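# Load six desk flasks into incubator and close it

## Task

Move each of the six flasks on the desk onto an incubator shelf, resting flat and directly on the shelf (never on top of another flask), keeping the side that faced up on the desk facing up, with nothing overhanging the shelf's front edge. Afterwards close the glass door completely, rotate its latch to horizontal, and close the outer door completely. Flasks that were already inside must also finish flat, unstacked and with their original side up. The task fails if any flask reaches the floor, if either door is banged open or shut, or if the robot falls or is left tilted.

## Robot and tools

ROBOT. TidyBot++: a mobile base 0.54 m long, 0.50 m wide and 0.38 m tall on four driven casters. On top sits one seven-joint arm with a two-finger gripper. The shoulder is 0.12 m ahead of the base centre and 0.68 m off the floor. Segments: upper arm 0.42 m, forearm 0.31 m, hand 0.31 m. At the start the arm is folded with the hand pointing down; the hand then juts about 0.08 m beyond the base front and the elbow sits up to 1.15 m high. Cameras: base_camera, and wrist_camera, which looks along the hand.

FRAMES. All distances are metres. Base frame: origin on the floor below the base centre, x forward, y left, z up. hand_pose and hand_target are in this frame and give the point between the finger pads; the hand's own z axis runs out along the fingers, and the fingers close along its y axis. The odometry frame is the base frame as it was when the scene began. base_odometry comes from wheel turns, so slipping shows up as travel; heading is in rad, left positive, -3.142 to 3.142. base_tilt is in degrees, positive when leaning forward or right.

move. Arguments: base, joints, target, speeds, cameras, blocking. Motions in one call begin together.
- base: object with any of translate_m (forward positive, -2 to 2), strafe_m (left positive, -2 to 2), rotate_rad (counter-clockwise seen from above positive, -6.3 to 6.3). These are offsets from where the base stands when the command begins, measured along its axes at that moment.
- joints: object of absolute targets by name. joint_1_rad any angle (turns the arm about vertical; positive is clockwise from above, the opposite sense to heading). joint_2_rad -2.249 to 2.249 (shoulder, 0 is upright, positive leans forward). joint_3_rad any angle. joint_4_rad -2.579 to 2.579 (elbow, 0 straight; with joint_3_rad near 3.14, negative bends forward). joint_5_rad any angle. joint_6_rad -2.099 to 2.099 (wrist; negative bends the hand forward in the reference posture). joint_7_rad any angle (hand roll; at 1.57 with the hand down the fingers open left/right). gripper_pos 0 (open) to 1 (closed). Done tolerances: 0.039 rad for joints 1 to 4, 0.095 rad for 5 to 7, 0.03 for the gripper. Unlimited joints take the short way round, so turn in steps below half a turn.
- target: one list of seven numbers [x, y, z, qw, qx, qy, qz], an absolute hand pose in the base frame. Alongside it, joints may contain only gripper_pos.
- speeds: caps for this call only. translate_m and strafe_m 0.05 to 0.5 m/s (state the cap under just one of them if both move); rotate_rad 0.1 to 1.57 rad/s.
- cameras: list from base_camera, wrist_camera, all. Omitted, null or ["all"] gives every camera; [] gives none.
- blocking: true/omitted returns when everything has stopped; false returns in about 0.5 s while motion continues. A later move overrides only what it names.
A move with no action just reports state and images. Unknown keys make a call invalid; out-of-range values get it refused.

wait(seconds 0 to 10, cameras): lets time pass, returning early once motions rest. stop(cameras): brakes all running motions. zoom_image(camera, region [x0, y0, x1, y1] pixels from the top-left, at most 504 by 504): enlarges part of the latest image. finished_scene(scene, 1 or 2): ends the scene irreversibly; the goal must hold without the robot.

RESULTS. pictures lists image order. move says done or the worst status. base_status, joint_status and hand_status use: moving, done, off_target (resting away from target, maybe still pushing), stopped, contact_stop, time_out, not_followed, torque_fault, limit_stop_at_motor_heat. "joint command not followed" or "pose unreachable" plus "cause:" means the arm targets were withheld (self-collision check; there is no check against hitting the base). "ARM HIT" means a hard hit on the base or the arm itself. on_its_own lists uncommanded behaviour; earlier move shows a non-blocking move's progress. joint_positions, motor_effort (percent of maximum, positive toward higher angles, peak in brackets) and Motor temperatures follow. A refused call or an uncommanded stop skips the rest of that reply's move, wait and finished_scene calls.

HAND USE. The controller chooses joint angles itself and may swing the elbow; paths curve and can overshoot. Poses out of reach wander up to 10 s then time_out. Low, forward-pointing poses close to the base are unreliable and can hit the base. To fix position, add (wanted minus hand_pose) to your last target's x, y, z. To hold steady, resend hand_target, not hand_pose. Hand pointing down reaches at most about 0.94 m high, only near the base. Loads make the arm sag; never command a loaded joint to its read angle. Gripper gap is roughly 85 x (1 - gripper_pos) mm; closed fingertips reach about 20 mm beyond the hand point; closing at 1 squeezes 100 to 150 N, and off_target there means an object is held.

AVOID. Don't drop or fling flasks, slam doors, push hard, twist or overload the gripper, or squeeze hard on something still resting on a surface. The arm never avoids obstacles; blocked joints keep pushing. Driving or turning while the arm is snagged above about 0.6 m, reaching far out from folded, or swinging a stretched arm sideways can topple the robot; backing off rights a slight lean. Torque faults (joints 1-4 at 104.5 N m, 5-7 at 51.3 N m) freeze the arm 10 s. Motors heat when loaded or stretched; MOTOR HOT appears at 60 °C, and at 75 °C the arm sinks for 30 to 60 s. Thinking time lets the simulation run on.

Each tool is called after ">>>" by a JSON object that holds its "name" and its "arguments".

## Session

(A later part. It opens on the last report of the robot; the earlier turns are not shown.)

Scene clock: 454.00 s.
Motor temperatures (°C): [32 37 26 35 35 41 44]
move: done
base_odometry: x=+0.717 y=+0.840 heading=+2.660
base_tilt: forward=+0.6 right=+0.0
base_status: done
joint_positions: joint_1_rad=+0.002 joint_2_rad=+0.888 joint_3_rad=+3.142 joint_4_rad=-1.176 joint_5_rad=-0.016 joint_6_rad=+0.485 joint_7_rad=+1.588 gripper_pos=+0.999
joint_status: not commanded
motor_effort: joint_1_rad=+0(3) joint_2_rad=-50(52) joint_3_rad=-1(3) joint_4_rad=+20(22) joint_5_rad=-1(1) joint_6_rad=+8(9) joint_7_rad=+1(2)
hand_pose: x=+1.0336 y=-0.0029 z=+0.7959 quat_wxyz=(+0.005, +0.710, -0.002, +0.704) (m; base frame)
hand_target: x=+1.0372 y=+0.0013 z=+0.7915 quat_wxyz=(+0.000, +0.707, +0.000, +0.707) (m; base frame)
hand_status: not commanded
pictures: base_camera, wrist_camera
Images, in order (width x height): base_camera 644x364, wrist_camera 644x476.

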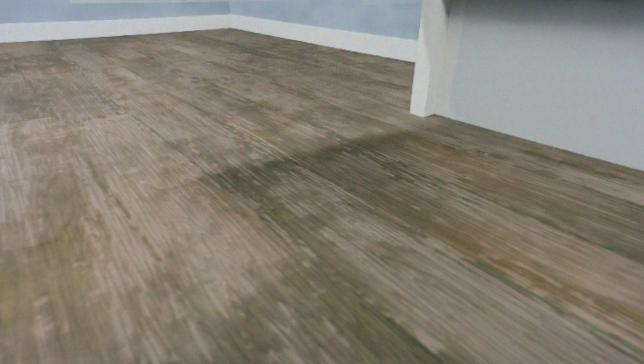

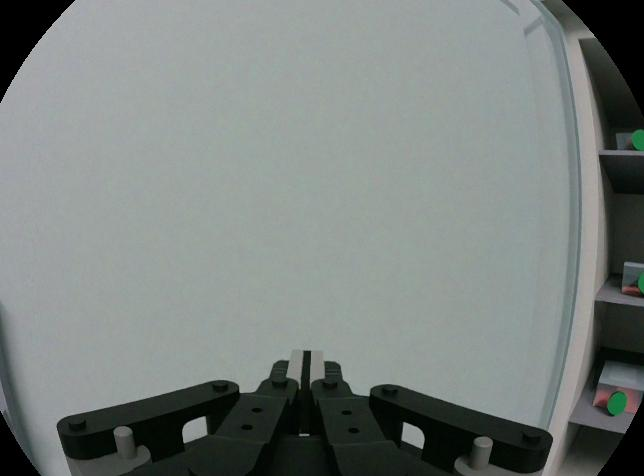

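>>> {"name": "move", "arguments": {"base": {"translate_m": -0.35}, "speeds": {"translate_m": 0.2}, "cameras": []}}

>>> {"name": "move", "arguments": {"joints": {"joint_2_rad": -0.385, "joint_4_rad": -2.5, "joint_6_rad": 0.1, "gripper_pos": 0.0}, "cameras": ["wrist_camera"]}}

>>> {"name": "move", "arguments": {"base": {"rotate_rad": 0.674}}}

>>> {"name": "move", "arguments": {"base": {"translate_m": 1.86, "strafe_m": 0.84}}}

Scene clock: 468.30 s.
Motor temperatures (°C): [32 37 26 35 35 41 44]
move: done
base_odometry: x=+1.027 y=+0.677 heading=+2.661
base_tilt: forward=+0.6 right=+0.0
base_status: done
joint_positions: joint_1_rad=+0.002 joint_2_rad=+0.888 joint_3_rad=+3.142 joint_4_rad=-1.176 joint_5_rad=-0.016 joint_6_rad=+0.485 joint_7_rad=+1.588 gripper_pos=+0.999
joint_status: not commanded
motor_effort: joint_1_rad=+1(3) joint_2_rad=-51(53) joint_3_rad=-1(3) joint_4_rad=+20(21) joint_5_rad=-1(1) joint_6_rad=+8(9) joint_7_rad=+1(2)
hand_pose: x=+1.0336 y=-0.0027 z=+0.7961 quat_wxyz=(+0.005, +0.710, -0.002, +0.704) (m; base frame)
hand_target: x=+1.0372 y=+0.0013 z=+0.7915 quat_wxyz=(+0.000, +0.707, +0.000, +0.707) (m; base frame)
hand_status: not commanded
pictures: none
No camera images: "cameras" was empty.

Scene clock: 470.90 s.
Motor temperatures (°C): [32 37 26 35 35 41 44]
move: done
base_odometry: x=+1.027 y=+0.677 heading=+2.660
base_tilt: forward=+0.5 right=+0.0
base_status: not commanded
joint_positions: joint_1_rad=+0.002 joint_2_rad=-0.381 joint_3_rad=+3.142 joint_4_rad=-2.496 joint_5_rad=-0.016 joint_6_rad=+0.156 joint_7_rad=+1.588 gripper_pos=+0.000
joint_status: all done
motor_effort: joint_1_rad=+0(1) joint_2_rad=-6(53) joint_3_rad=+1(2) joint_4_rad=+19(21) joint_5_rad=-1(1) joint_6_rad=+7(9) joint_7_rad=+1(2)
hand_pose: x=+0.5197 y=-0.0003 z=+0.7918 quat_wxyz=(+0.002, +0.830, -0.001, +0.557) (m; base frame)
hand_target: x=+0.5110 y=+0.0014 z=+0.7752 quat_wxyz=(+0.000, +0.845, +0.000, +0.534) (m; base frame)
hand_status: not commanded
pictures: wrist_camera
Images, in order (width x height): wrist_camera 644x476.

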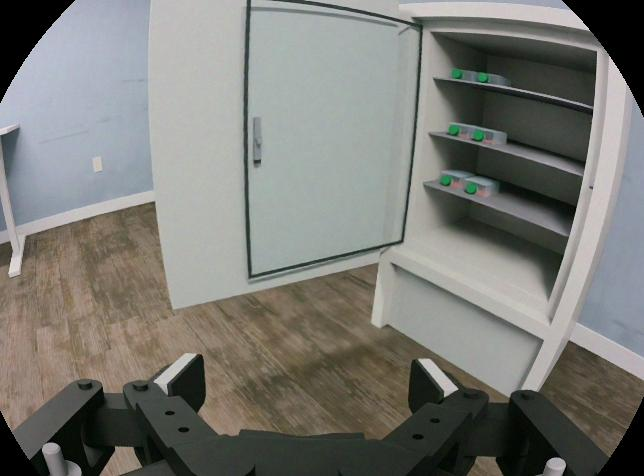

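Scene clock: 472.50 s.
Motor temperatures (°C): [32 37 26 35 35 41 44]
move: done
base_odometry: x=+1.027 y=+0.677 heading=-2.949
base_tilt: forward=+0.6 right=+0.0
base_status: done
joint_positions: joint_1_rad=+0.002 joint_2_rad=-0.381 joint_3_rad=+3.142 joint_4_rad=-2.496 joint_5_rad=-0.016 joint_6_rad=+0.155 joint_7_rad=+1.588 gripper_pos=+0.000
joint_status: not commanded
motor_effort: joint_1_rad=+0(1) joint_2_rad=-6(7) joint_3_rad=+0(2) joint_4_rad=+19(20) joint_5_rad=-1(1) joint_6_rad=+7(8) joint_7_rad=+1(2)
hand_pose: x=+0.5195 y=-0.0002 z=+0.7914 quat_wxyz=(+0.002, +0.831, -0.001, +0.557) (m; base frame)
hand_target: x=+0.5110 y=+0.0014 z=+0.7752 quat_wxyz=(+0.000, +0.845, +0.000, +0.534) (m; base frame)
hand_status: not commanded
pictures: base_camera, wrist_camera
Images, in order (width x height): base_camera 644x364, wrist_camera 644x476.

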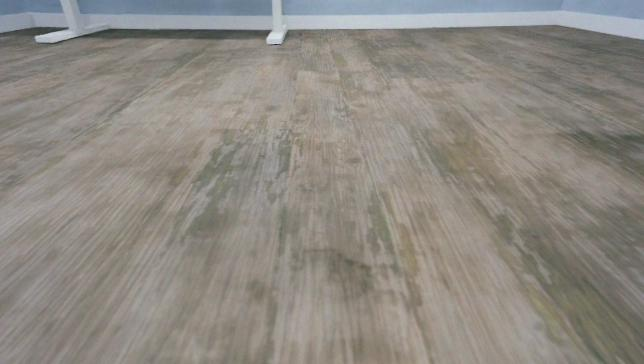

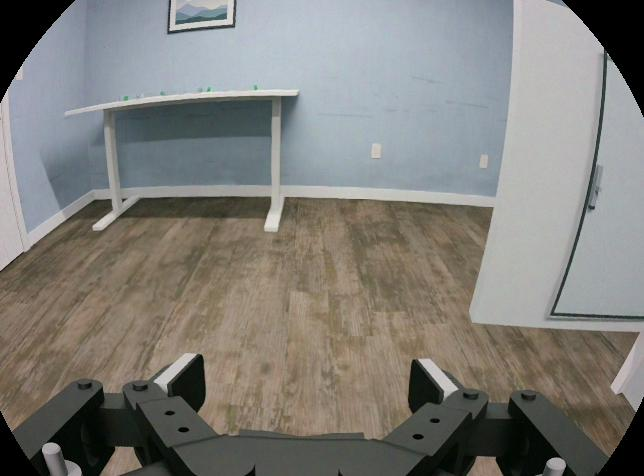

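Scene clock: 477.27 s.
Motor temperatures (°C): [32 37 26 35 35 41 44]
move: done
base_odometry: x=-0.638 y=-0.503 heading=-2.949
base_tilt: forward=+0.6 right=+0.1
base_status: done
joint_positions: joint_1_rad=+0.002 joint_2_rad=-0.385 joint_3_rad=+3.142 joint_4_rad=-2.498 joint_5_rad=-0.016 joint_6_rad=+0.152 joint_7_rad=+1.588 gripper_pos=+0.000
joint_status: not commanded
motor_effort: joint_1_rad=+0(1) joint_2_rad=-6(9) joint_3_rad=+1(2) joint_4_rad=+20(20) joint_5_rad=-1(1) joint_6_rad=+8(8) joint_7_rad=+1(2)
hand_pose: x=+0.5181 y=-0.0002 z=+0.7909 quat_wxyz=(+0.002, +0.831, -0.001, +0.556) (m; base frame)
hand_target: x=+0.5110 y=+0.0014 z=+0.7752 quat_wxyz=(+0.000, +0.845, +0.000, +0.534) (m; base frame)
hand_status: not commanded
pictures: base_camera, wrist_camera
Images, in order (width x height): base_camera 644x364, wrist_camera 644x476.

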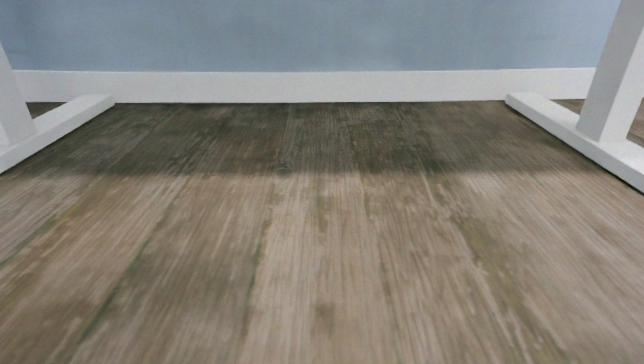

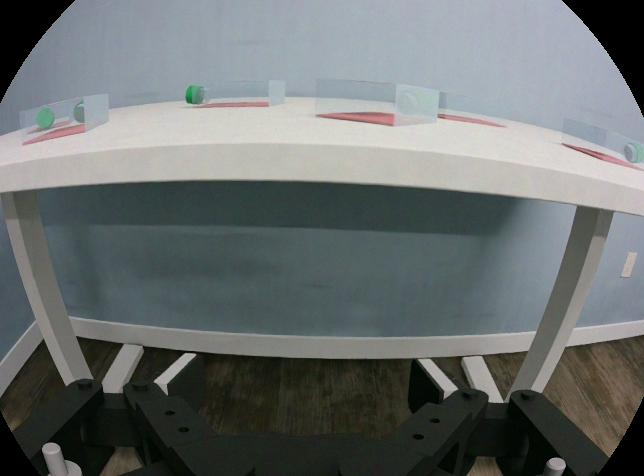

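>>> {"name": "move", "arguments": {"joints": {"joint_2_rad": 0.0, "joint_4_rad": -1.75, "joint_6_rad": -0.52}}}

Scene clock: 483.00 s.
Motor temperatures (°C): [32 36 26 35 35 41 44]
move: off_target
base_odometry: x=-0.637 y=-0.503 heading=-2.949
base_tilt: forward=+0.6 right=+0.0
base_status: not commanded
joint_positions: joint_1_rad=+0.002 joint_2_rad=-0.014 joint_3_rad=+3.142 joint_4_rad=-1.825 joint_5_rad=-0.016 joint_6_rad=-0.521 joint_7_rad=+1.587 gripper_pos=+0.000
joint_status: joint_4_rad off_target (ended at -1.825, target -1.750); the others done
motor_effort: joint_1_rad=-1(3) joint_2_rad=-20(25) joint_3_rad=-1(2) joint_4_rad=+29(31) joint_5_rad=-1(1) joint_6_rad=+14(20) joint_7_rad=+2(4)
hand_pose: x=+0.6438 y=+0.0024 z=+0.8128 quat_wxyz=(-0.003, +0.919, +0.002, +0.394) (m; base frame)
hand_target: x=+0.6666 y=+0.0013 z=+0.8462 quat_wxyz=(+0.000, +0.907, +0.000, +0.422) (m; base frame)
hand_status: not commanded
pictures: base_camera, wrist_camera
Images, in order (width x height): base_camera 644x364, wrist_camera 644x476.

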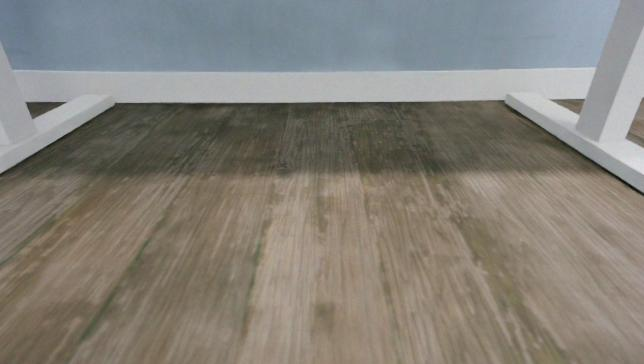

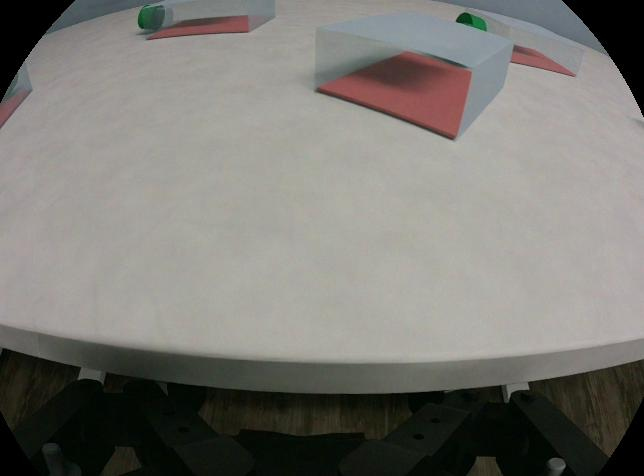

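>>> {"name": "move", "arguments": {"base": {"translate_m": -0.2}, "speeds": {"translate_m": 0.15}}}

Scene clock: 487.43 s.
Motor temperatures (°C): [32 36 26 35 35 41 44]
move: done
base_odometry: x=-0.441 y=-0.465 heading=-2.949
base_tilt: forward=+0.6 right=+0.0
base_status: done
joint_positions: joint_1_rad=+0.001 joint_2_rad=-0.009 joint_3_rad=+3.142 joint_4_rad=-1.766 joint_5_rad=-0.016 joint_6_rad=-0.515 joint_7_rad=+1.587 gripper_pos=+0.000
joint_status: not commanded
on_its_own: joint_4_rad moved +0.059 to your old target -1.750
motor_effort: joint_1_rad=+0(2) joint_2_rad=-21(29) joint_3_rad=+0(2) joint_4_rad=+21(29) joint_5_rad=-1(1) joint_6_rad=+6(15) joint_7_rad=+1(3)
hand_pose: x=+0.6619 y=+0.0029 z=+0.8436 quat_wxyz=(-0.003, +0.907, +0.002, +0.421) (m; base frame)
hand_target: x=+0.6666 y=+0.0013 z=+0.8462 quat_wxyz=(+0.000, +0.907, +0.000, +0.422) (m; base frame)
hand_status: not commanded
pictures: base_camera, wrist_camera
Images, in order (width x height): base_camera 644x364, wrist_camera 644x476.

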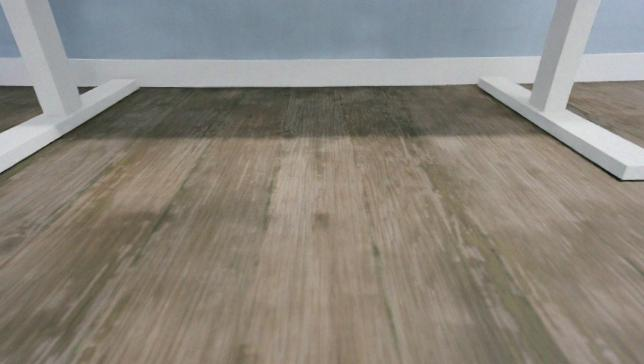

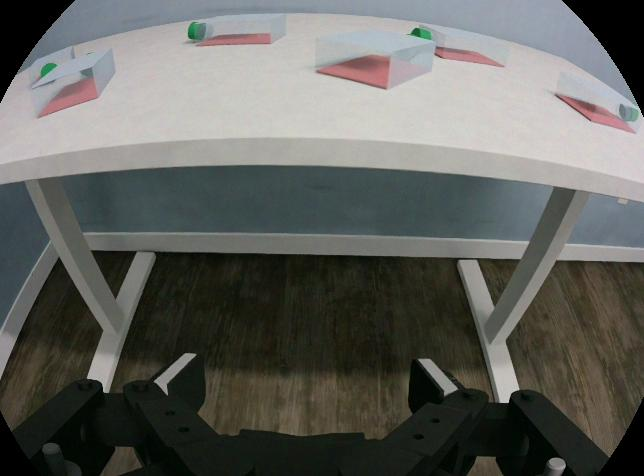

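>>> {"name": "move", "arguments": {"joints": {"joint_2_rad": 0.0, "joint_4_rad": -1.2, "joint_6_rad": -1.2}, "base": {"translate_m": 0.1}}}

>>> {"name": "zoom_image", "arguments": {"camera": "wrist_camera", "region": [0, 0, 322, 238]}}

>>> {"name": "zoom_image", "arguments": {"camera": "wrist_camera", "region": [322, 0, 644, 238]}}

Scene clock: 501.67 s.
Motor temperatures (°C): [32 35 26 35 35 41 44]
move: done
base_odometry: x=-0.539 y=-0.484 heading=-2.949
base_tilt: forward=+0.6 right=+0.0
base_status: done
joint_positions: joint_1_rad=+0.001 joint_2_rad=-0.007 joint_3_rad=+3.142 joint_4_rad=-1.221 joint_5_rad=-0.016 joint_6_rad=-1.145 joint_7_rad=+1.587 gripper_pos=+0.000
joint_status: all done
motor_effort: joint_1_rad=+0(1) joint_2_rad=-21(26) joint_3_rad=-1(2) joint_4_rad=+19(22) joint_5_rad=-1(1) joint_6_rad=+6(7) joint_7_rad=+1(2)
hand_pose: x=+0.6303 y=+0.0050 z=+0.9916 quat_wxyz=(-0.005, +0.924, +0.007, +0.381) (m; base frame)
hand_target: x=+0.6223 y=+0.0013 z=+0.9869 quat_wxyz=(+0.000, +0.932, +0.000, +0.362) (m; base frame)
hand_status: not commanded
pictures: base_camera, wrist_camera
Images, in order (width x height): base_camera 644x364, wrist_camera 644x476.

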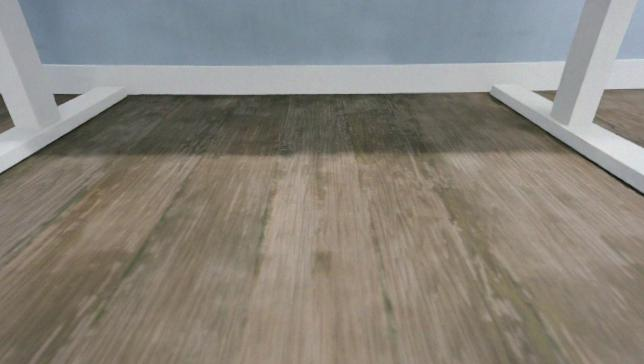

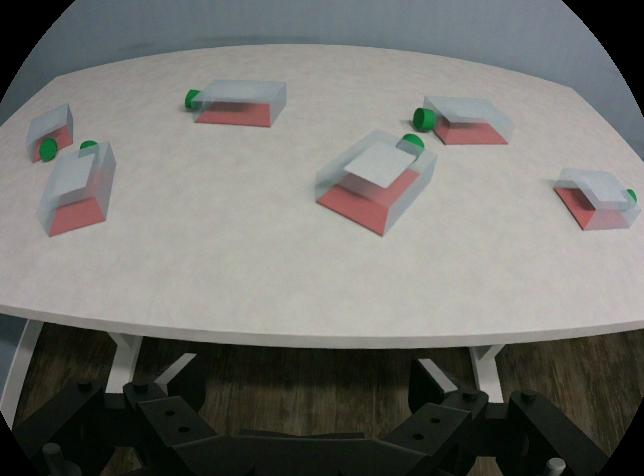

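Scaled by 1.565.

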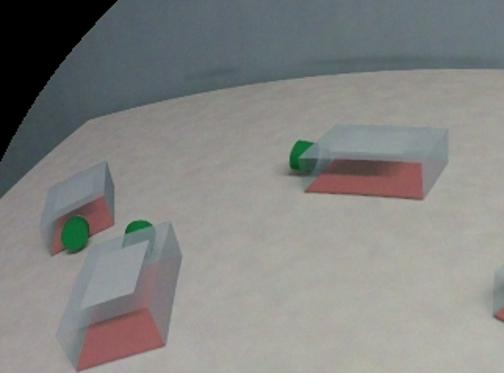

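Scaled by 1.565.

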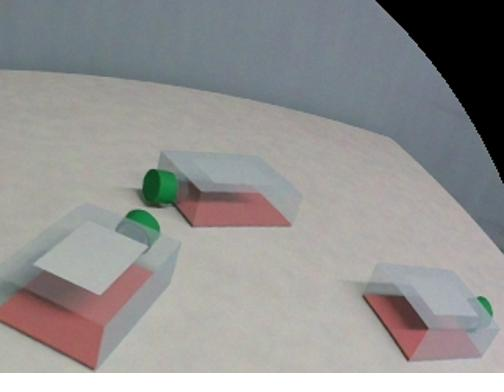

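>>> {"name": "move", "arguments": {"base": {"strafe_m": 0.36}}}

>>> {"name": "zoom_image", "arguments": {"camera": "wrist_camera", "region": [122, 20, 522, 320]}}

Scene clock: 551.13 s.
Motor temperatures (°C): [32 34 26 35 35 40 44]
move: done
base_odometry: x=-0.470 y=-0.837 heading=-2.948
base_tilt: forward=+0.6 right=+0.0
base_status: done
joint_positions: joint_1_rad=-0.002 joint_2_rad=-0.007 joint_3_rad=+3.142 joint_4_rad=-1.221 joint_5_rad=-0.016 joint_6_rad=-1.147 joint_7_rad=+1.587 gripper_pos=+0.000
joint_status: not commanded
motor_effort: joint_1_rad=+0(2) joint_2_rad=-21(21) joint_3_rad=+0(2) joint_4_rad=+20(20) joint_5_rad=-1(2) joint_6_rad=+6(6) joint_7_rad=+1(2)
hand_pose: x=+0.6298 y=+0.0070 z=+0.9912 quat_wxyz=(-0.005, +0.925, +0.008, +0.380) (m; base frame)
hand_target: x=+0.6223 y=+0.0013 z=+0.9869 quat_wxyz=(+0.000, +0.932, +0.000, +0.362) (m; base frame)
hand_status: not commanded
pictures: base_camera, wrist_camera
Images, in order (width x height): base_camera 644x364, wrist_camera 644x476.

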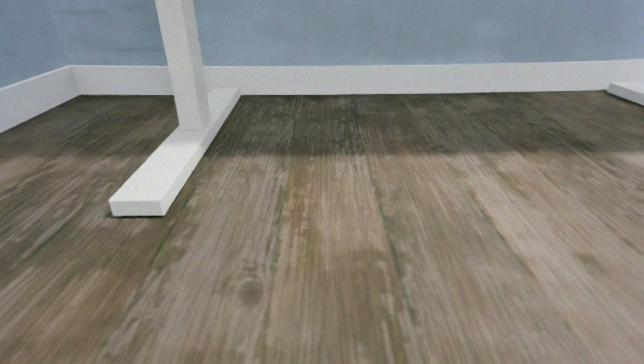

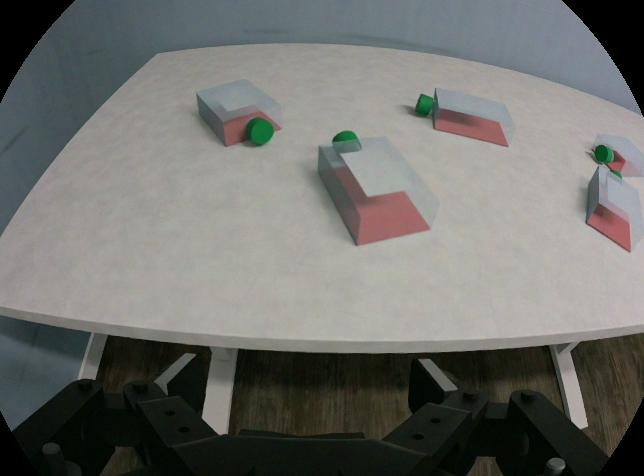

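Scaled by 1.260.

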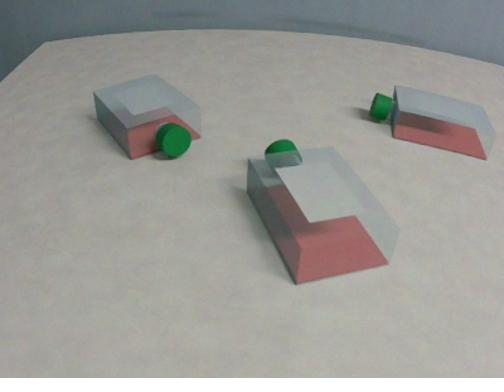

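>>> {"name": "move", "arguments": {"joints": {"joint_1_rad": 0.0, "joint_2_rad": -0.213, "joint_4_rad": -1.911, "joint_6_rad": -0.309}, "base": {"rotate_rad": 0.175}, "cameras": []}}

>>> {"name": "move", "arguments": {"base": {"strafe_m": -0.24}}}

Scene clock: 560.50 s.
Motor temperatures (°C): [32 33 26 35 35 40 44]
move: done
base_odometry: x=-0.470 y=-0.837 heading=-2.772
base_tilt: forward=+0.6 right=+0.0
base_status: done
joint_positions: joint_1_rad=-0.005 joint_2_rad=-0.207 joint_3_rad=+3.141 joint_4_rad=-1.906 joint_5_rad=-0.016 joint_6_rad=-0.353 joint_7_rad=+1.587 gripper_pos=+0.000
joint_status: all done
motor_effort: joint_1_rad=+0(3) joint_2_rad=-15(22) joint_3_rad=-1(3) joint_4_rad=+22(23) joint_5_rad=-1(2) joint_6_rad=+8(8) joint_7_rad=+1(2)
hand_pose: x=+0.6203 y=+0.0063 z=+0.9093 quat_wxyz=(-0.004, +0.855, +0.005, +0.518) (m; base frame)
hand_target: x=+0.6240 y=+0.0014 z=+0.9217 quat_wxyz=(+0.000, +0.843, +0.000, +0.537) (m; base frame)
hand_status: not commanded
pictures: none
No camera images: "cameras" was empty.

Scene clock: 562.23 s.
Motor temperatures (°C): [32 33 26 35 35 40 44]
move: done
base_odometry: x=-0.556 y=-0.614 heading=-2.772
base_tilt: forward=+0.6 right=+0.1
base_status: done
joint_positions: joint_1_rad=-0.002 joint_2_rad=-0.207 joint_3_rad=+3.141 joint_4_rad=-1.906 joint_5_rad=-0.016 joint_6_rad=-0.351 joint_7_rad=+1.587 gripper_pos=+0.000
joint_status: not commanded
motor_effort: joint_1_rad=+0(2) joint_2_rad=-15(16) joint_3_rad=+0(2) joint_4_rad=+22(22) joint_5_rad=-1(2) joint_6_rad=+7(8) joint_7_rad=+2(2)
hand_pose: x=+0.6205 y=+0.0046 z=+0.9099 quat_wxyz=(-0.003, +0.855, +0.003, +0.519) (m; base frame)
hand_target: x=+0.6240 y=+0.0014 z=+0.9217 quat_wxyz=(+0.000, +0.843, +0.000, +0.537) (m; base frame)
hand_status: not commanded
pictures: base_camera, wrist_camera
Images, in order (width x height): base_camera 644x364, wrist_camera 644x476.

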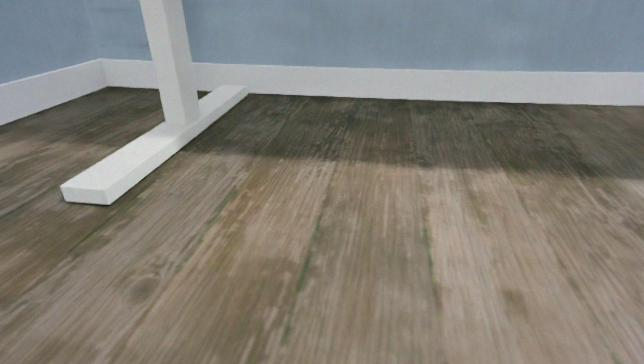

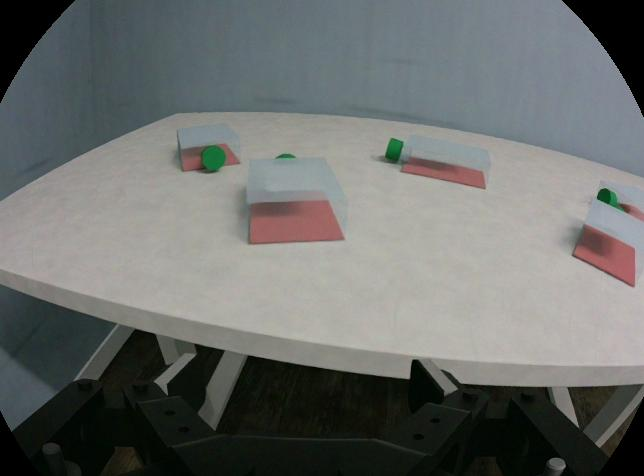

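>>> {"name": "move", "arguments": {"base": {"rotate_rad": 0.1}, "cameras": []}}

>>> {"name": "move", "arguments": {"base": {"strafe_m": -0.074, "translate_m": 0.14}, "speeds": {"translate_m": 0.2}}}

Scene clock: 569.13 s.
Motor temperatures (°C): [32 33 26 35 35 40 44]
move: done
base_odometry: x=-0.557 y=-0.613 heading=-2.671
base_tilt: forward=+0.6 right=+0.0
base_status: done
joint_positions: joint_1_rad=-0.004 joint_2_rad=-0.207 joint_3_rad=+3.141 joint_4_rad=-1.906 joint_5_rad=-0.016 joint_6_rad=-0.351 joint_7_rad=+1.587 gripper_pos=+0.000
joint_status: not commanded
motor_effort: joint_1_rad=+0(2) joint_2_rad=-14(16) joint_3_rad=+1(3) joint_4_rad=+21(22) joint_5_rad=-1(1) joint_6_rad=+7(8) joint_7_rad=+1(2)
hand_pose: x=+0.6205 y=+0.0055 z=+0.9102 quat_wxyz=(-0.003, +0.855, +0.004, +0.519) (m; base frame)
hand_target: x=+0.6240 y=+0.0014 z=+0.9217 quat_wxyz=(+0.000, +0.843, +0.000, +0.537) (m; base frame)
hand_status: not commanded
pictures: none
No camera images: "cameras" was empty.

Scene clock: 570.70 s.
Motor temperatures (°C): [32 33 26 35 35 40 44]
move: done
base_odometry: x=-0.715 y=-0.611 heading=-2.671
base_tilt: forward=+0.6 right=+0.0
base_status: done
joint_positions: joint_1_rad=-0.004 joint_2_rad=-0.214 joint_3_rad=+3.141 joint_4_rad=-1.907 joint_5_rad=-0.016 joint_6_rad=-0.349 joint_7_rad=+1.587 gripper_pos=+0.000
joint_status: not commanded
motor_effort: joint_1_rad=+0(1) joint_2_rad=-15(17) joint_3_rad=+0(2) joint_4_rad=+21(22) joint_5_rad=-1(1) joint_6_rad=+7(8) joint_7_rad=+1(2)
hand_pose: x=+0.6191 y=+0.0055 z=+0.9132 quat_wxyz=(-0.003, +0.853, +0.004, +0.522) (m; base frame)
hand_target: x=+0.6240 y=+0.0014 z=+0.9217 quat_wxyz=(+0.000, +0.843, +0.000, +0.537) (m; base frame)
hand_status: not commanded
pictures: base_camera, wrist_camera
Images, in order (width x height): base_camera 644x364, wrist_camera 644x476.

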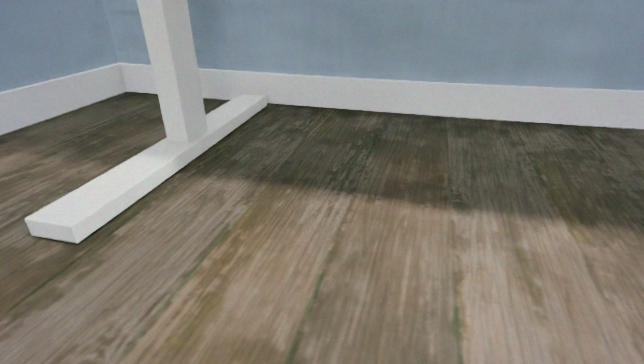

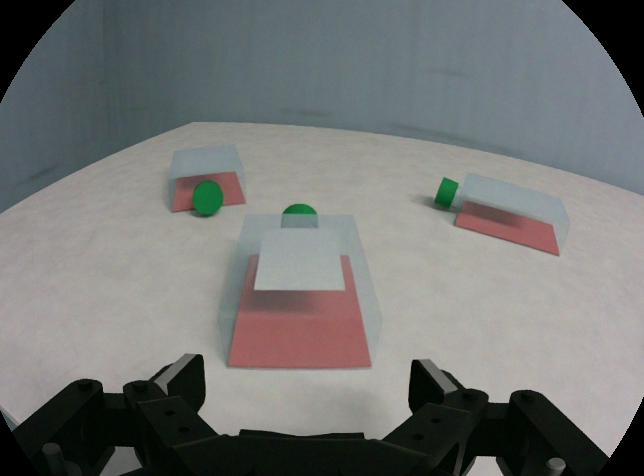

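>>> {"name": "move", "arguments": {"joints": {"joint_2_rad": -0.188, "joint_4_rad": -2.042, "joint_6_rad": -0.12}, "base": {"strafe_m": 0.003}}}

Scene clock: 577.27 s.
Motor temperatures (°C): [32 33 26 35 35 40 44]
move: done
base_odometry: x=-0.714 y=-0.613 heading=-2.671
base_tilt: forward=+0.6 right=+0.1
base_status: done
joint_positions: joint_1_rad=-0.004 joint_2_rad=-0.200 joint_3_rad=+3.141 joint_4_rad=-2.038 joint_5_rad=-0.016 joint_6_rad=-0.166 joint_7_rad=+1.587 gripper_pos=+0.000
joint_status: all done
motor_effort: joint_1_rad=+0(2) joint_2_rad=-15(16) joint_3_rad=+0(3) joint_4_rad=+21(23) joint_5_rad=-1(2) joint_6_rad=+8(9) joint_7_rad=+1(2)
hand_pose: x=+0.6210 y=+0.0045 z=+0.8806 quat_wxyz=(-0.002, +0.842, +0.003, +0.539) (m; base frame)
hand_target: x=+0.6285 y=+0.0014 z=+0.8852 quat_wxyz=(+0.000, +0.834, +0.000, +0.551) (m; base frame)
hand_status: not commanded
pictures: base_camera, wrist_camera
Images, in order (width x height): base_camera 644x364, wrist_camera 644x476.

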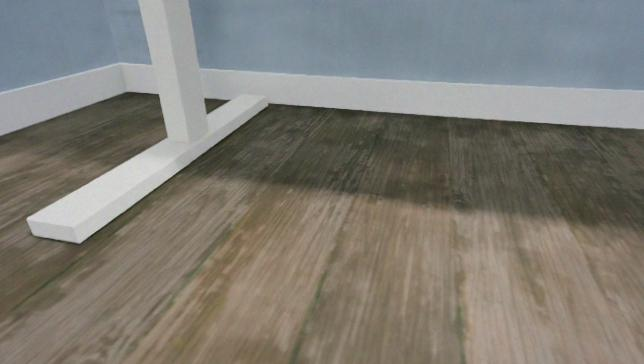

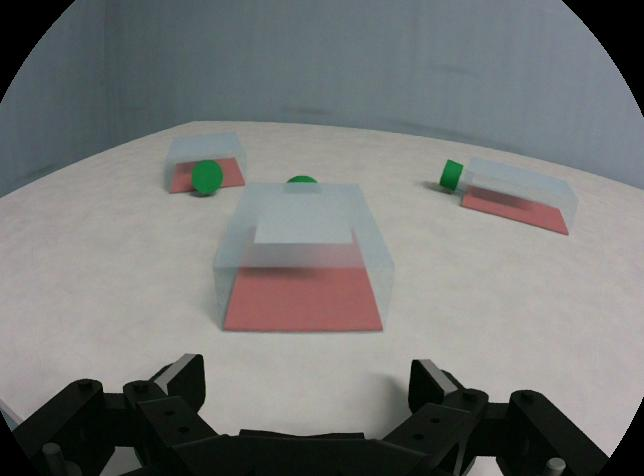

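>>> {"name": "move", "arguments": {"joints": {"joint_2_rad": -0.176, "joint_4_rad": -2.084, "joint_6_rad": -0.07}, "base": {"strafe_m": 0.001, "translate_m": 0.04}}}

Scene clock: 581.43 s.
Motor temperatures (°C): [32 33 26 34 35 40 44]
move: done
base_odometry: x=-0.749 y=-0.632 heading=-2.671
base_tilt: forward=+0.6 right=+0.0
base_status: done
joint_positions: joint_1_rad=-0.004 joint_2_rad=-0.192 joint_3_rad=+3.141 joint_4_rad=-2.068 joint_5_rad=-0.016 joint_6_rad=-0.094 joint_7_rad=+1.587 gripper_pos=+0.000
joint_status: all done
motor_effort: joint_1_rad=+0(1) joint_2_rad=-13(17) joint_3_rad=-1(1) joint_4_rad=+19(22) joint_5_rad=-1(1) joint_6_rad=+6(8) joint_7_rad=+1(2)
hand_pose: x=+0.6252 y=+0.0041 z=+0.8794 quat_wxyz=(-0.002, +0.833, +0.003, +0.553) (m; base frame)
hand_target: x=+0.6278 y=+0.0014 z=+0.8688 quat_wxyz=(+0.000, +0.835, +0.000, +0.550) (m; base frame)
hand_status: not commanded
pictures: base_camera, wrist_camera
Images, in order (width x height): base_camera 644x364, wrist_camera 644x476.

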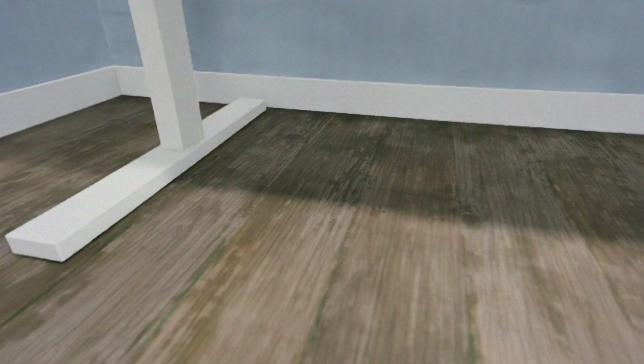

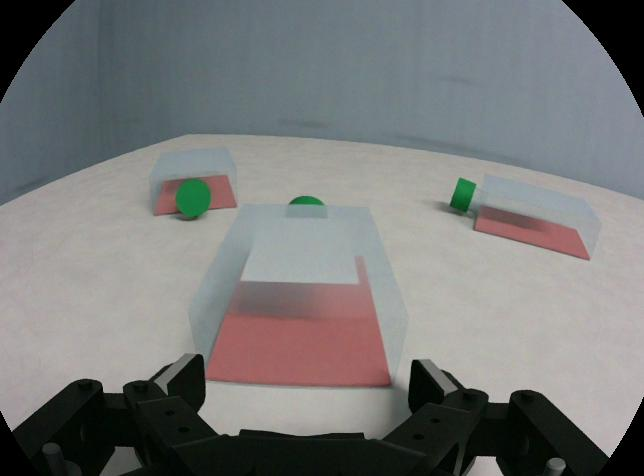

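>>> {"name": "move", "arguments": {"joints": {"joint_2_rad": -0.185, "joint_4_rad": -2.062, "joint_6_rad": -0.08}, "base": {"strafe_m": 0.0035}, "cameras": []}}

>>> {"name": "move", "arguments": {"base": {"translate_m": 0.025}, "speeds": {"translate_m": 0.05}}}

Scene clock: 585.97 s.
Motor temperatures (°C): [32 33 26 34 35 40 44]
move: done
base_odometry: x=-0.748 y=-0.635 heading=-2.671
base_tilt: forward=+0.6 right=+0.0
base_status: done
joint_positions: joint_1_rad=-0.003 joint_2_rad=-0.192 joint_3_rad=+3.141 joint_4_rad=-2.068 joint_5_rad=-0.016 joint_6_rad=-0.094 joint_7_rad=+1.587 gripper_pos=+0.000
joint_status: all done
motor_effort: joint_1_rad=+0(2) joint_2_rad=-14(16) joint_3_rad=+0(3) joint_4_rad=+20(21) joint_5_rad=-1(1) joint_6_rad=+7(8) joint_7_rad=+1(2)
hand_pose: x=+0.6254 y=+0.0038 z=+0.8797 quat_wxyz=(-0.001, +0.833, +0.002, +0.553) (m; base frame)
hand_target: x=+0.6297 y=+0.0014 z=+0.8834 quat_wxyz=(+0.000, +0.830, +0.000, +0.558) (m; base frame)
hand_status: not commanded
pictures: none
No camera images: "cameras" was empty.

Scene clock: 586.97 s.
Motor temperatures (°C): [32 33 26 34 35 40 44]
move: done
base_odometry: x=-0.770 y=-0.647 heading=-2.671
base_tilt: forward=+0.6 right=+0.0
base_status: done
joint_positions: joint_1_rad=-0.003 joint_2_rad=-0.192 joint_3_rad=+3.141 joint_4_rad=-2.068 joint_5_rad=-0.016 joint_6_rad=-0.094 joint_7_rad=+1.587 gripper_pos=+0.000
joint_status: not commanded
motor_effort: joint_1_rad=+0(1) joint_2_rad=-13(16) joint_3_rad=-1(1) joint_4_rad=+20(22) joint_5_rad=-1(1) joint_6_rad=+7(8) joint_7_rad=+1(2)
hand_pose: x=+0.6254 y=+0.0038 z=+0.8797 quat_wxyz=(-0.001, +0.833, +0.002, +0.553) (m; base frame)
hand_target: x=+0.6297 y=+0.0014 z=+0.8834 quat_wxyz=(+0.000, +0.830, +0.000, +0.558) (m; base frame)
hand_status: not commanded
pictures: base_camera, wrist_camera
Images, in order (width x height): base_camera 644x364, wrist_camera 644x476.

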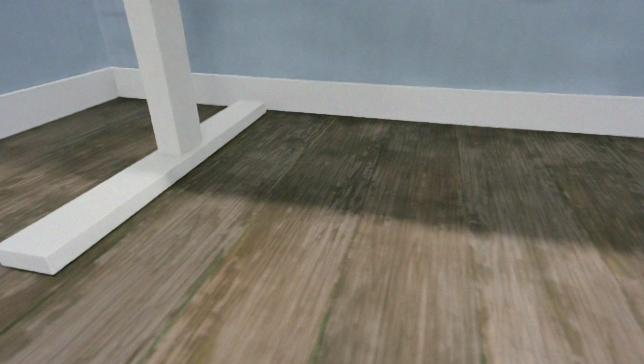

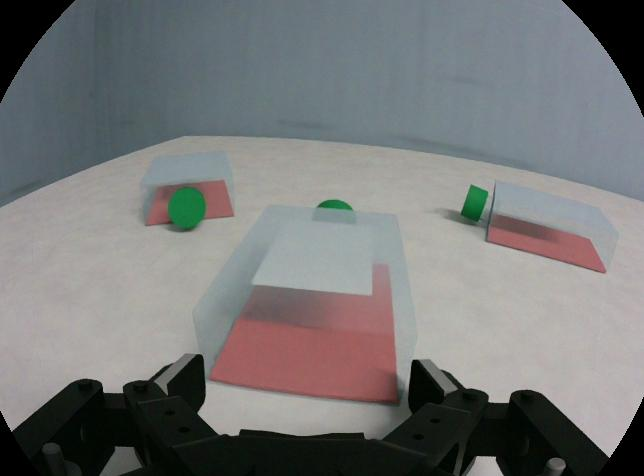

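>>> {"name": "move", "arguments": {"base": {"translate_m": -0.04}, "speeds": {"translate_m": 0.1}, "cameras": []}}

>>> {"name": "move", "arguments": {"base": {"rotate_rad": -0.1, "strafe_m": 0.066}}}

Scene clock: 591.37 s.
Motor temperatures (°C): [32 33 26 34 35 40 44]
move: done
base_odometry: x=-0.734 y=-0.629 heading=-2.671
base_tilt: forward=+0.6 right=+0.0
base_status: done
joint_positions: joint_1_rad=-0.003 joint_2_rad=-0.191 joint_3_rad=+3.141 joint_4_rad=-2.066 joint_5_rad=-0.016 joint_6_rad=-0.094 joint_7_rad=+1.587 gripper_pos=+0.000
joint_status: not commanded
motor_effort: joint_1_rad=+0(1) joint_2_rad=-15(16) joint_3_rad=+0(1) joint_4_rad=+21(22) joint_5_rad=-1(1) joint_6_rad=+7(8) joint_7_rad=+1(2)
hand_pose: x=+0.6258 y=+0.0038 z=+0.8800 quat_wxyz=(-0.001, +0.833, +0.002, +0.553) (m; base frame)
hand_target: x=+0.6297 y=+0.0014 z=+0.8834 quat_wxyz=(+0.000, +0.830, +0.000, +0.558) (m; base frame)
hand_status: not commanded
pictures: none
No camera images: "cameras" was empty.

Scene clock: 592.43 s.
Motor temperatures (°C): [32 33 26 34 35 40 44]
move: done
base_odometry: x=-0.704 y=-0.688 heading=-2.772
base_tilt: forward=+0.6 right=+0.0
base_status: done
joint_positions: joint_1_rad=-0.001 joint_2_rad=-0.191 joint_3_rad=+3.141 joint_4_rad=-2.066 joint_5_rad=-0.016 joint_6_rad=-0.094 joint_7_rad=+1.587 gripper_pos=+0.000
joint_status: not commanded
motor_effort: joint_1_rad=+0(2) joint_2_rad=-15(16) joint_3_rad=-1(3) joint_4_rad=+21(21) joint_5_rad=-1(1) joint_6_rad=+8(8) joint_7_rad=+1(2)
hand_pose: x=+0.6258 y=+0.0024 z=+0.8800 quat_wxyz=(-0.001, +0.833, +0.001, +0.553) (m; base frame)
hand_target: x=+0.6297 y=+0.0014 z=+0.8834 quat_wxyz=(+0.000, +0.830, +0.000, +0.558) (m; base frame)
hand_status: not commanded
pictures: base_camera, wrist_camera
Images, in order (width x height): base_camera 644x364, wrist_camera 644x476.

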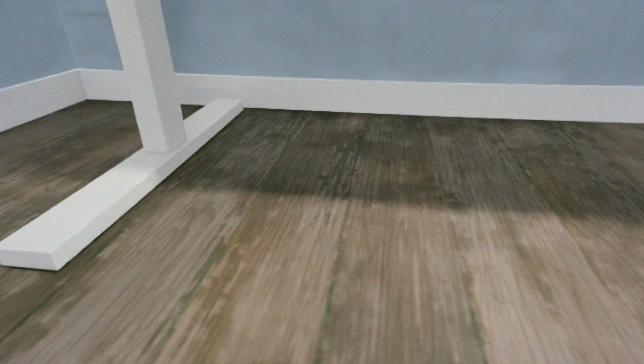

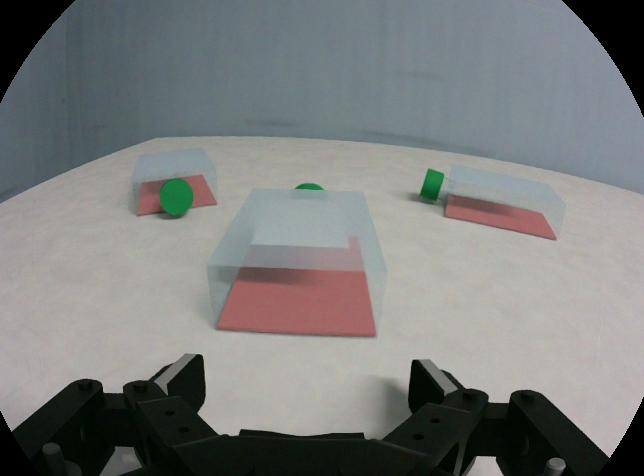

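>>> {"name": "move", "arguments": {"base": {"rotate_rad": -0.035, "strafe_m": 0.029}, "cameras": []}}

>>> {"name": "move", "arguments": {"base": {"translate_m": 0.028}, "speeds": {"translate_m": 0.05}}}

Scene clock: 596.60 s.
Motor temperatures (°C): [32 32 26 34 35 40 44]
move: done
base_odometry: x=-0.694 y=-0.715 heading=-2.808
base_tilt: forward=+0.6 right=+0.0
base_status: done
joint_positions: joint_1_rad=-0.001 joint_2_rad=-0.191 joint_3_rad=+3.141 joint_4_rad=-2.066 joint_5_rad=-0.016 joint_6_rad=-0.094 joint_7_rad=+1.587 gripper_pos=+0.000
joint_status: not commanded
motor_effort: joint_1_rad=+0(2) joint_2_rad=-15(16) joint_3_rad=+0(3) joint_4_rad=+21(21) joint_5_rad=-1(1) joint_6_rad=+7(8) joint_7_rad=+1(2)
hand_pose: x=+0.6258 y=+0.0025 z=+0.8800 quat_wxyz=(-0.001, +0.833, +0.001, +0.553) (m; base frame)
hand_target: x=+0.6297 y=+0.0014 z=+0.8834 quat_wxyz=(+0.000, +0.830, +0.000, +0.558) (m; base frame)
hand_status: not commanded
pictures: none
No camera images: "cameras" was empty.

Scene clock: 597.67 s.
Motor temperatures (°C): [32 32 26 34 35 40 44]
move: done
base_odometry: x=-0.720 y=-0.724 heading=-2.808
base_tilt: forward=+0.6 right=+0.0
base_status: done
joint_positions: joint_1_rad=-0.001 joint_2_rad=-0.191 joint_3_rad=+3.141 joint_4_rad=-2.067 joint_5_rad=-0.016 joint_6_rad=-0.094 joint_7_rad=+1.587 gripper_pos=+0.000
joint_status: not commanded
motor_effort: joint_1_rad=+0(1) joint_2_rad=-15(18) joint_3_rad=-1(1) joint_4_rad=+21(22) joint_5_rad=-1(1) joint_6_rad=+8(8) joint_7_rad=+1(2)
hand_pose: x=+0.6259 y=+0.0025 z=+0.8798 quat_wxyz=(-0.001, +0.833, +0.001, +0.553) (m; base frame)
hand_target: x=+0.6297 y=+0.0014 z=+0.8834 quat_wxyz=(+0.000, +0.830, +0.000, +0.558) (m; base frame)
hand_status: not commanded
pictures: base_camera, wrist_camera
Images, in order (width x height): base_camera 644x364, wrist_camera 644x476.

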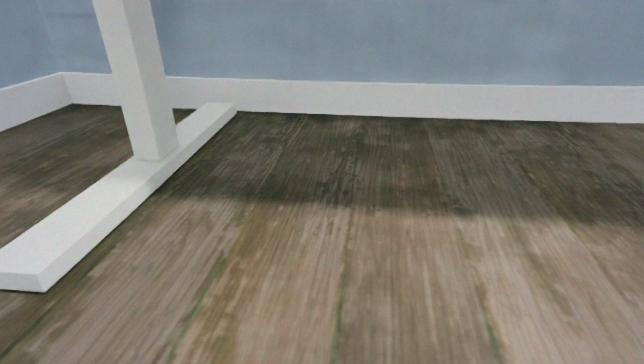

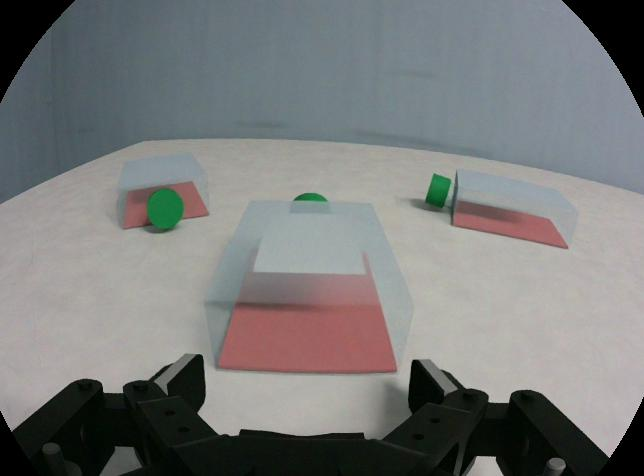

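>>> {"name": "move", "arguments": {"base": {"translate_m": 0.03}, "speeds": {"translate_m": 0.05}}}

Scene clock: 602.97 s.
Motor temperatures (°C): [32 32 26 34 35 40 44]
move: done
base_odometry: x=-0.749 y=-0.734 heading=-2.808
base_tilt: forward=+0.6 right=+0.0
base_status: done
joint_positions: joint_1_rad=-0.001 joint_2_rad=-0.191 joint_3_rad=+3.141 joint_4_rad=-2.066 joint_5_rad=-0.016 joint_6_rad=-0.094 joint_7_rad=+1.587 gripper_pos=+0.000
joint_status: not commanded
motor_effort: joint_1_rad=+0(1) joint_2_rad=-15(17) joint_3_rad=+0(1) joint_4_rad=+21(22) joint_5_rad=-1(1) joint_6_rad=+8(8) joint_7_rad=+1(2)
hand_pose: x=+0.6259 y=+0.0025 z=+0.8797 quat_wxyz=(-0.001, +0.833, +0.001, +0.553) (m; base frame)
hand_target: x=+0.6297 y=+0.0014 z=+0.8834 quat_wxyz=(+0.000, +0.830, +0.000, +0.558) (m; base frame)
hand_status: not commanded
pictures: base_camera, wrist_camera
Images, in order (width x height): base_camera 644x364, wrist_camera 644x476.

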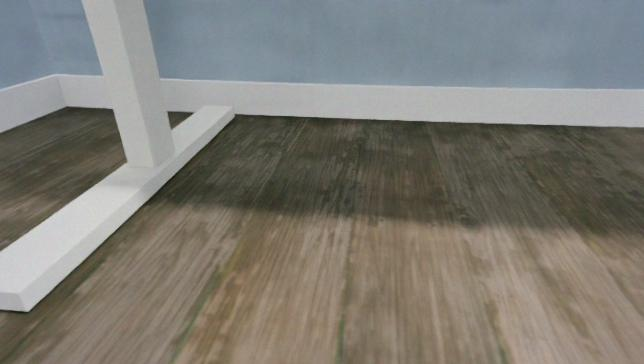

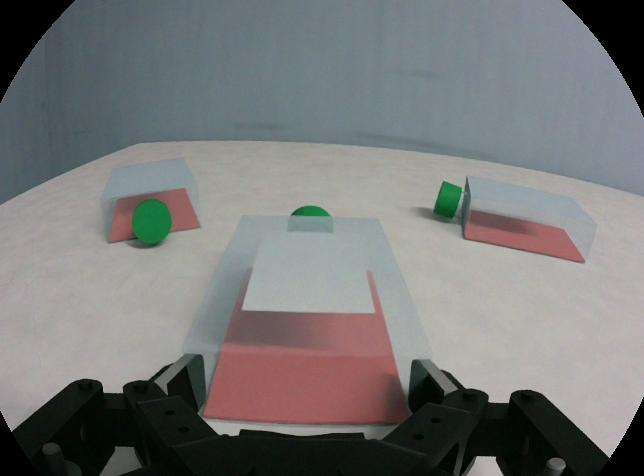

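>>> {"name": "move", "arguments": {"base": {"translate_m": 0.035}, "speeds": {"translate_m": 0.05}}}

>>> {"name": "move", "arguments": {"joints": {"gripper_pos": 0.3}}}

Scene clock: 606.80 s.
Motor temperatures (°C): [32 32 26 34 35 40 44]
move: done
base_odometry: x=-0.782 y=-0.746 heading=-2.808
base_tilt: forward=+0.6 right=+0.0
base_status: done
joint_positions: joint_1_rad=-0.001 joint_2_rad=-0.191 joint_3_rad=+3.141 joint_4_rad=-2.066 joint_5_rad=-0.016 joint_6_rad=-0.094 joint_7_rad=+1.587 gripper_pos=+0.000
joint_status: not commanded
motor_effort: joint_1_rad=+0(1) joint_2_rad=-14(16) joint_3_rad=-1(1) joint_4_rad=+21(22) joint_5_rad=-1(1) joint_6_rad=+8(8) joint_7_rad=+1(2)
hand_pose: x=+0.6259 y=+0.0025 z=+0.8797 quat_wxyz=(-0.001, +0.833, +0.001, +0.553) (m; base frame)
hand_target: x=+0.6297 y=+0.0014 z=+0.8834 quat_wxyz=(+0.000, +0.830, +0.000, +0.558) (m; base frame)
hand_status: not commanded
pictures: base_camera, wrist_camera
Images, in order (width x height): base_camera 644x364, wrist_camera 644x476.

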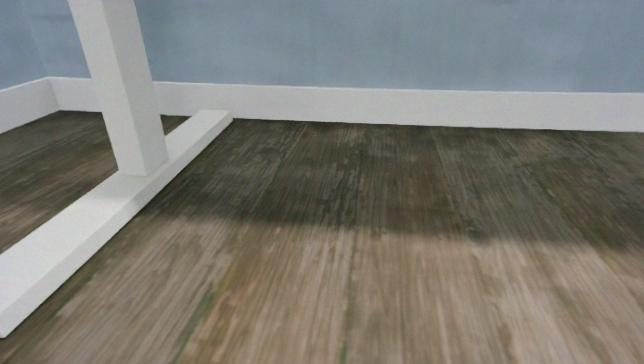

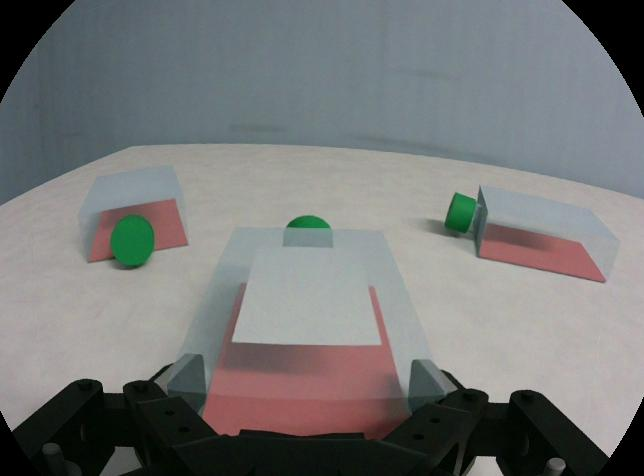

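Scene clock: 607.50 s.
Motor temperatures (°C): [32 32 26 34 35 40 44]
move: off_target
base_odometry: x=-0.782 y=-0.746 heading=-2.808
base_tilt: forward=+0.6 right=+0.0
base_status: not commanded
joint_positions: joint_1_rad=-0.001 joint_2_rad=-0.192 joint_3_rad=+3.141 joint_4_rad=-2.066 joint_5_rad=-0.016 joint_6_rad=-0.094 joint_7_rad=+1.587 gripper_pos=+0.033
joint_status: gripper_pos off_target (ended at +0.033, target +0.300)
motor_effort: joint_1_rad=+0(1) joint_2_rad=-14(15) joint_3_rad=+0(1) joint_4_rad=+21(22) joint_5_rad=-1(1) joint_6_rad=+7(8) joint_7_rad=+1(2)
hand_pose: x=+0.6258 y=+0.0025 z=+0.8802 quat_wxyz=(-0.001, +0.833, +0.001, +0.553) (m; base frame)
hand_target: x=+0.6297 y=+0.0014 z=+0.8834 quat_wxyz=(+0.000, +0.830, +0.000, +0.558) (m; base frame)
hand_status: not commanded
pictures: base_camera, wrist_camera
Images, in order (width x height): base_camera 644x364, wrist_camera 644x476.

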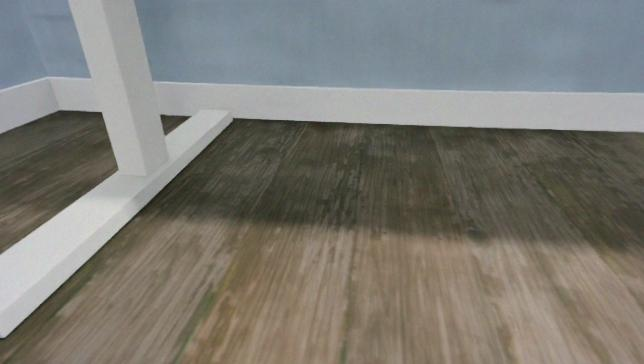

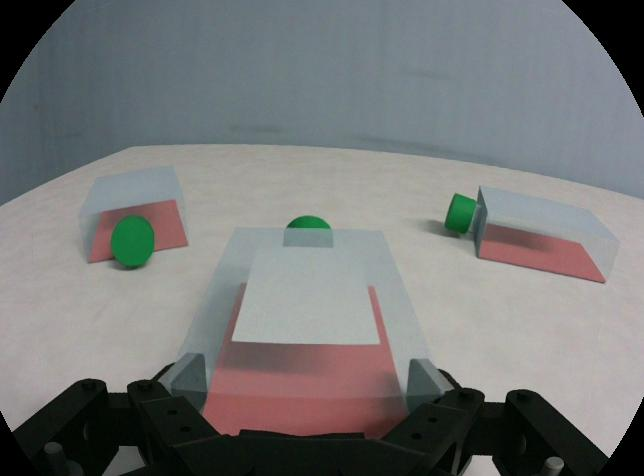

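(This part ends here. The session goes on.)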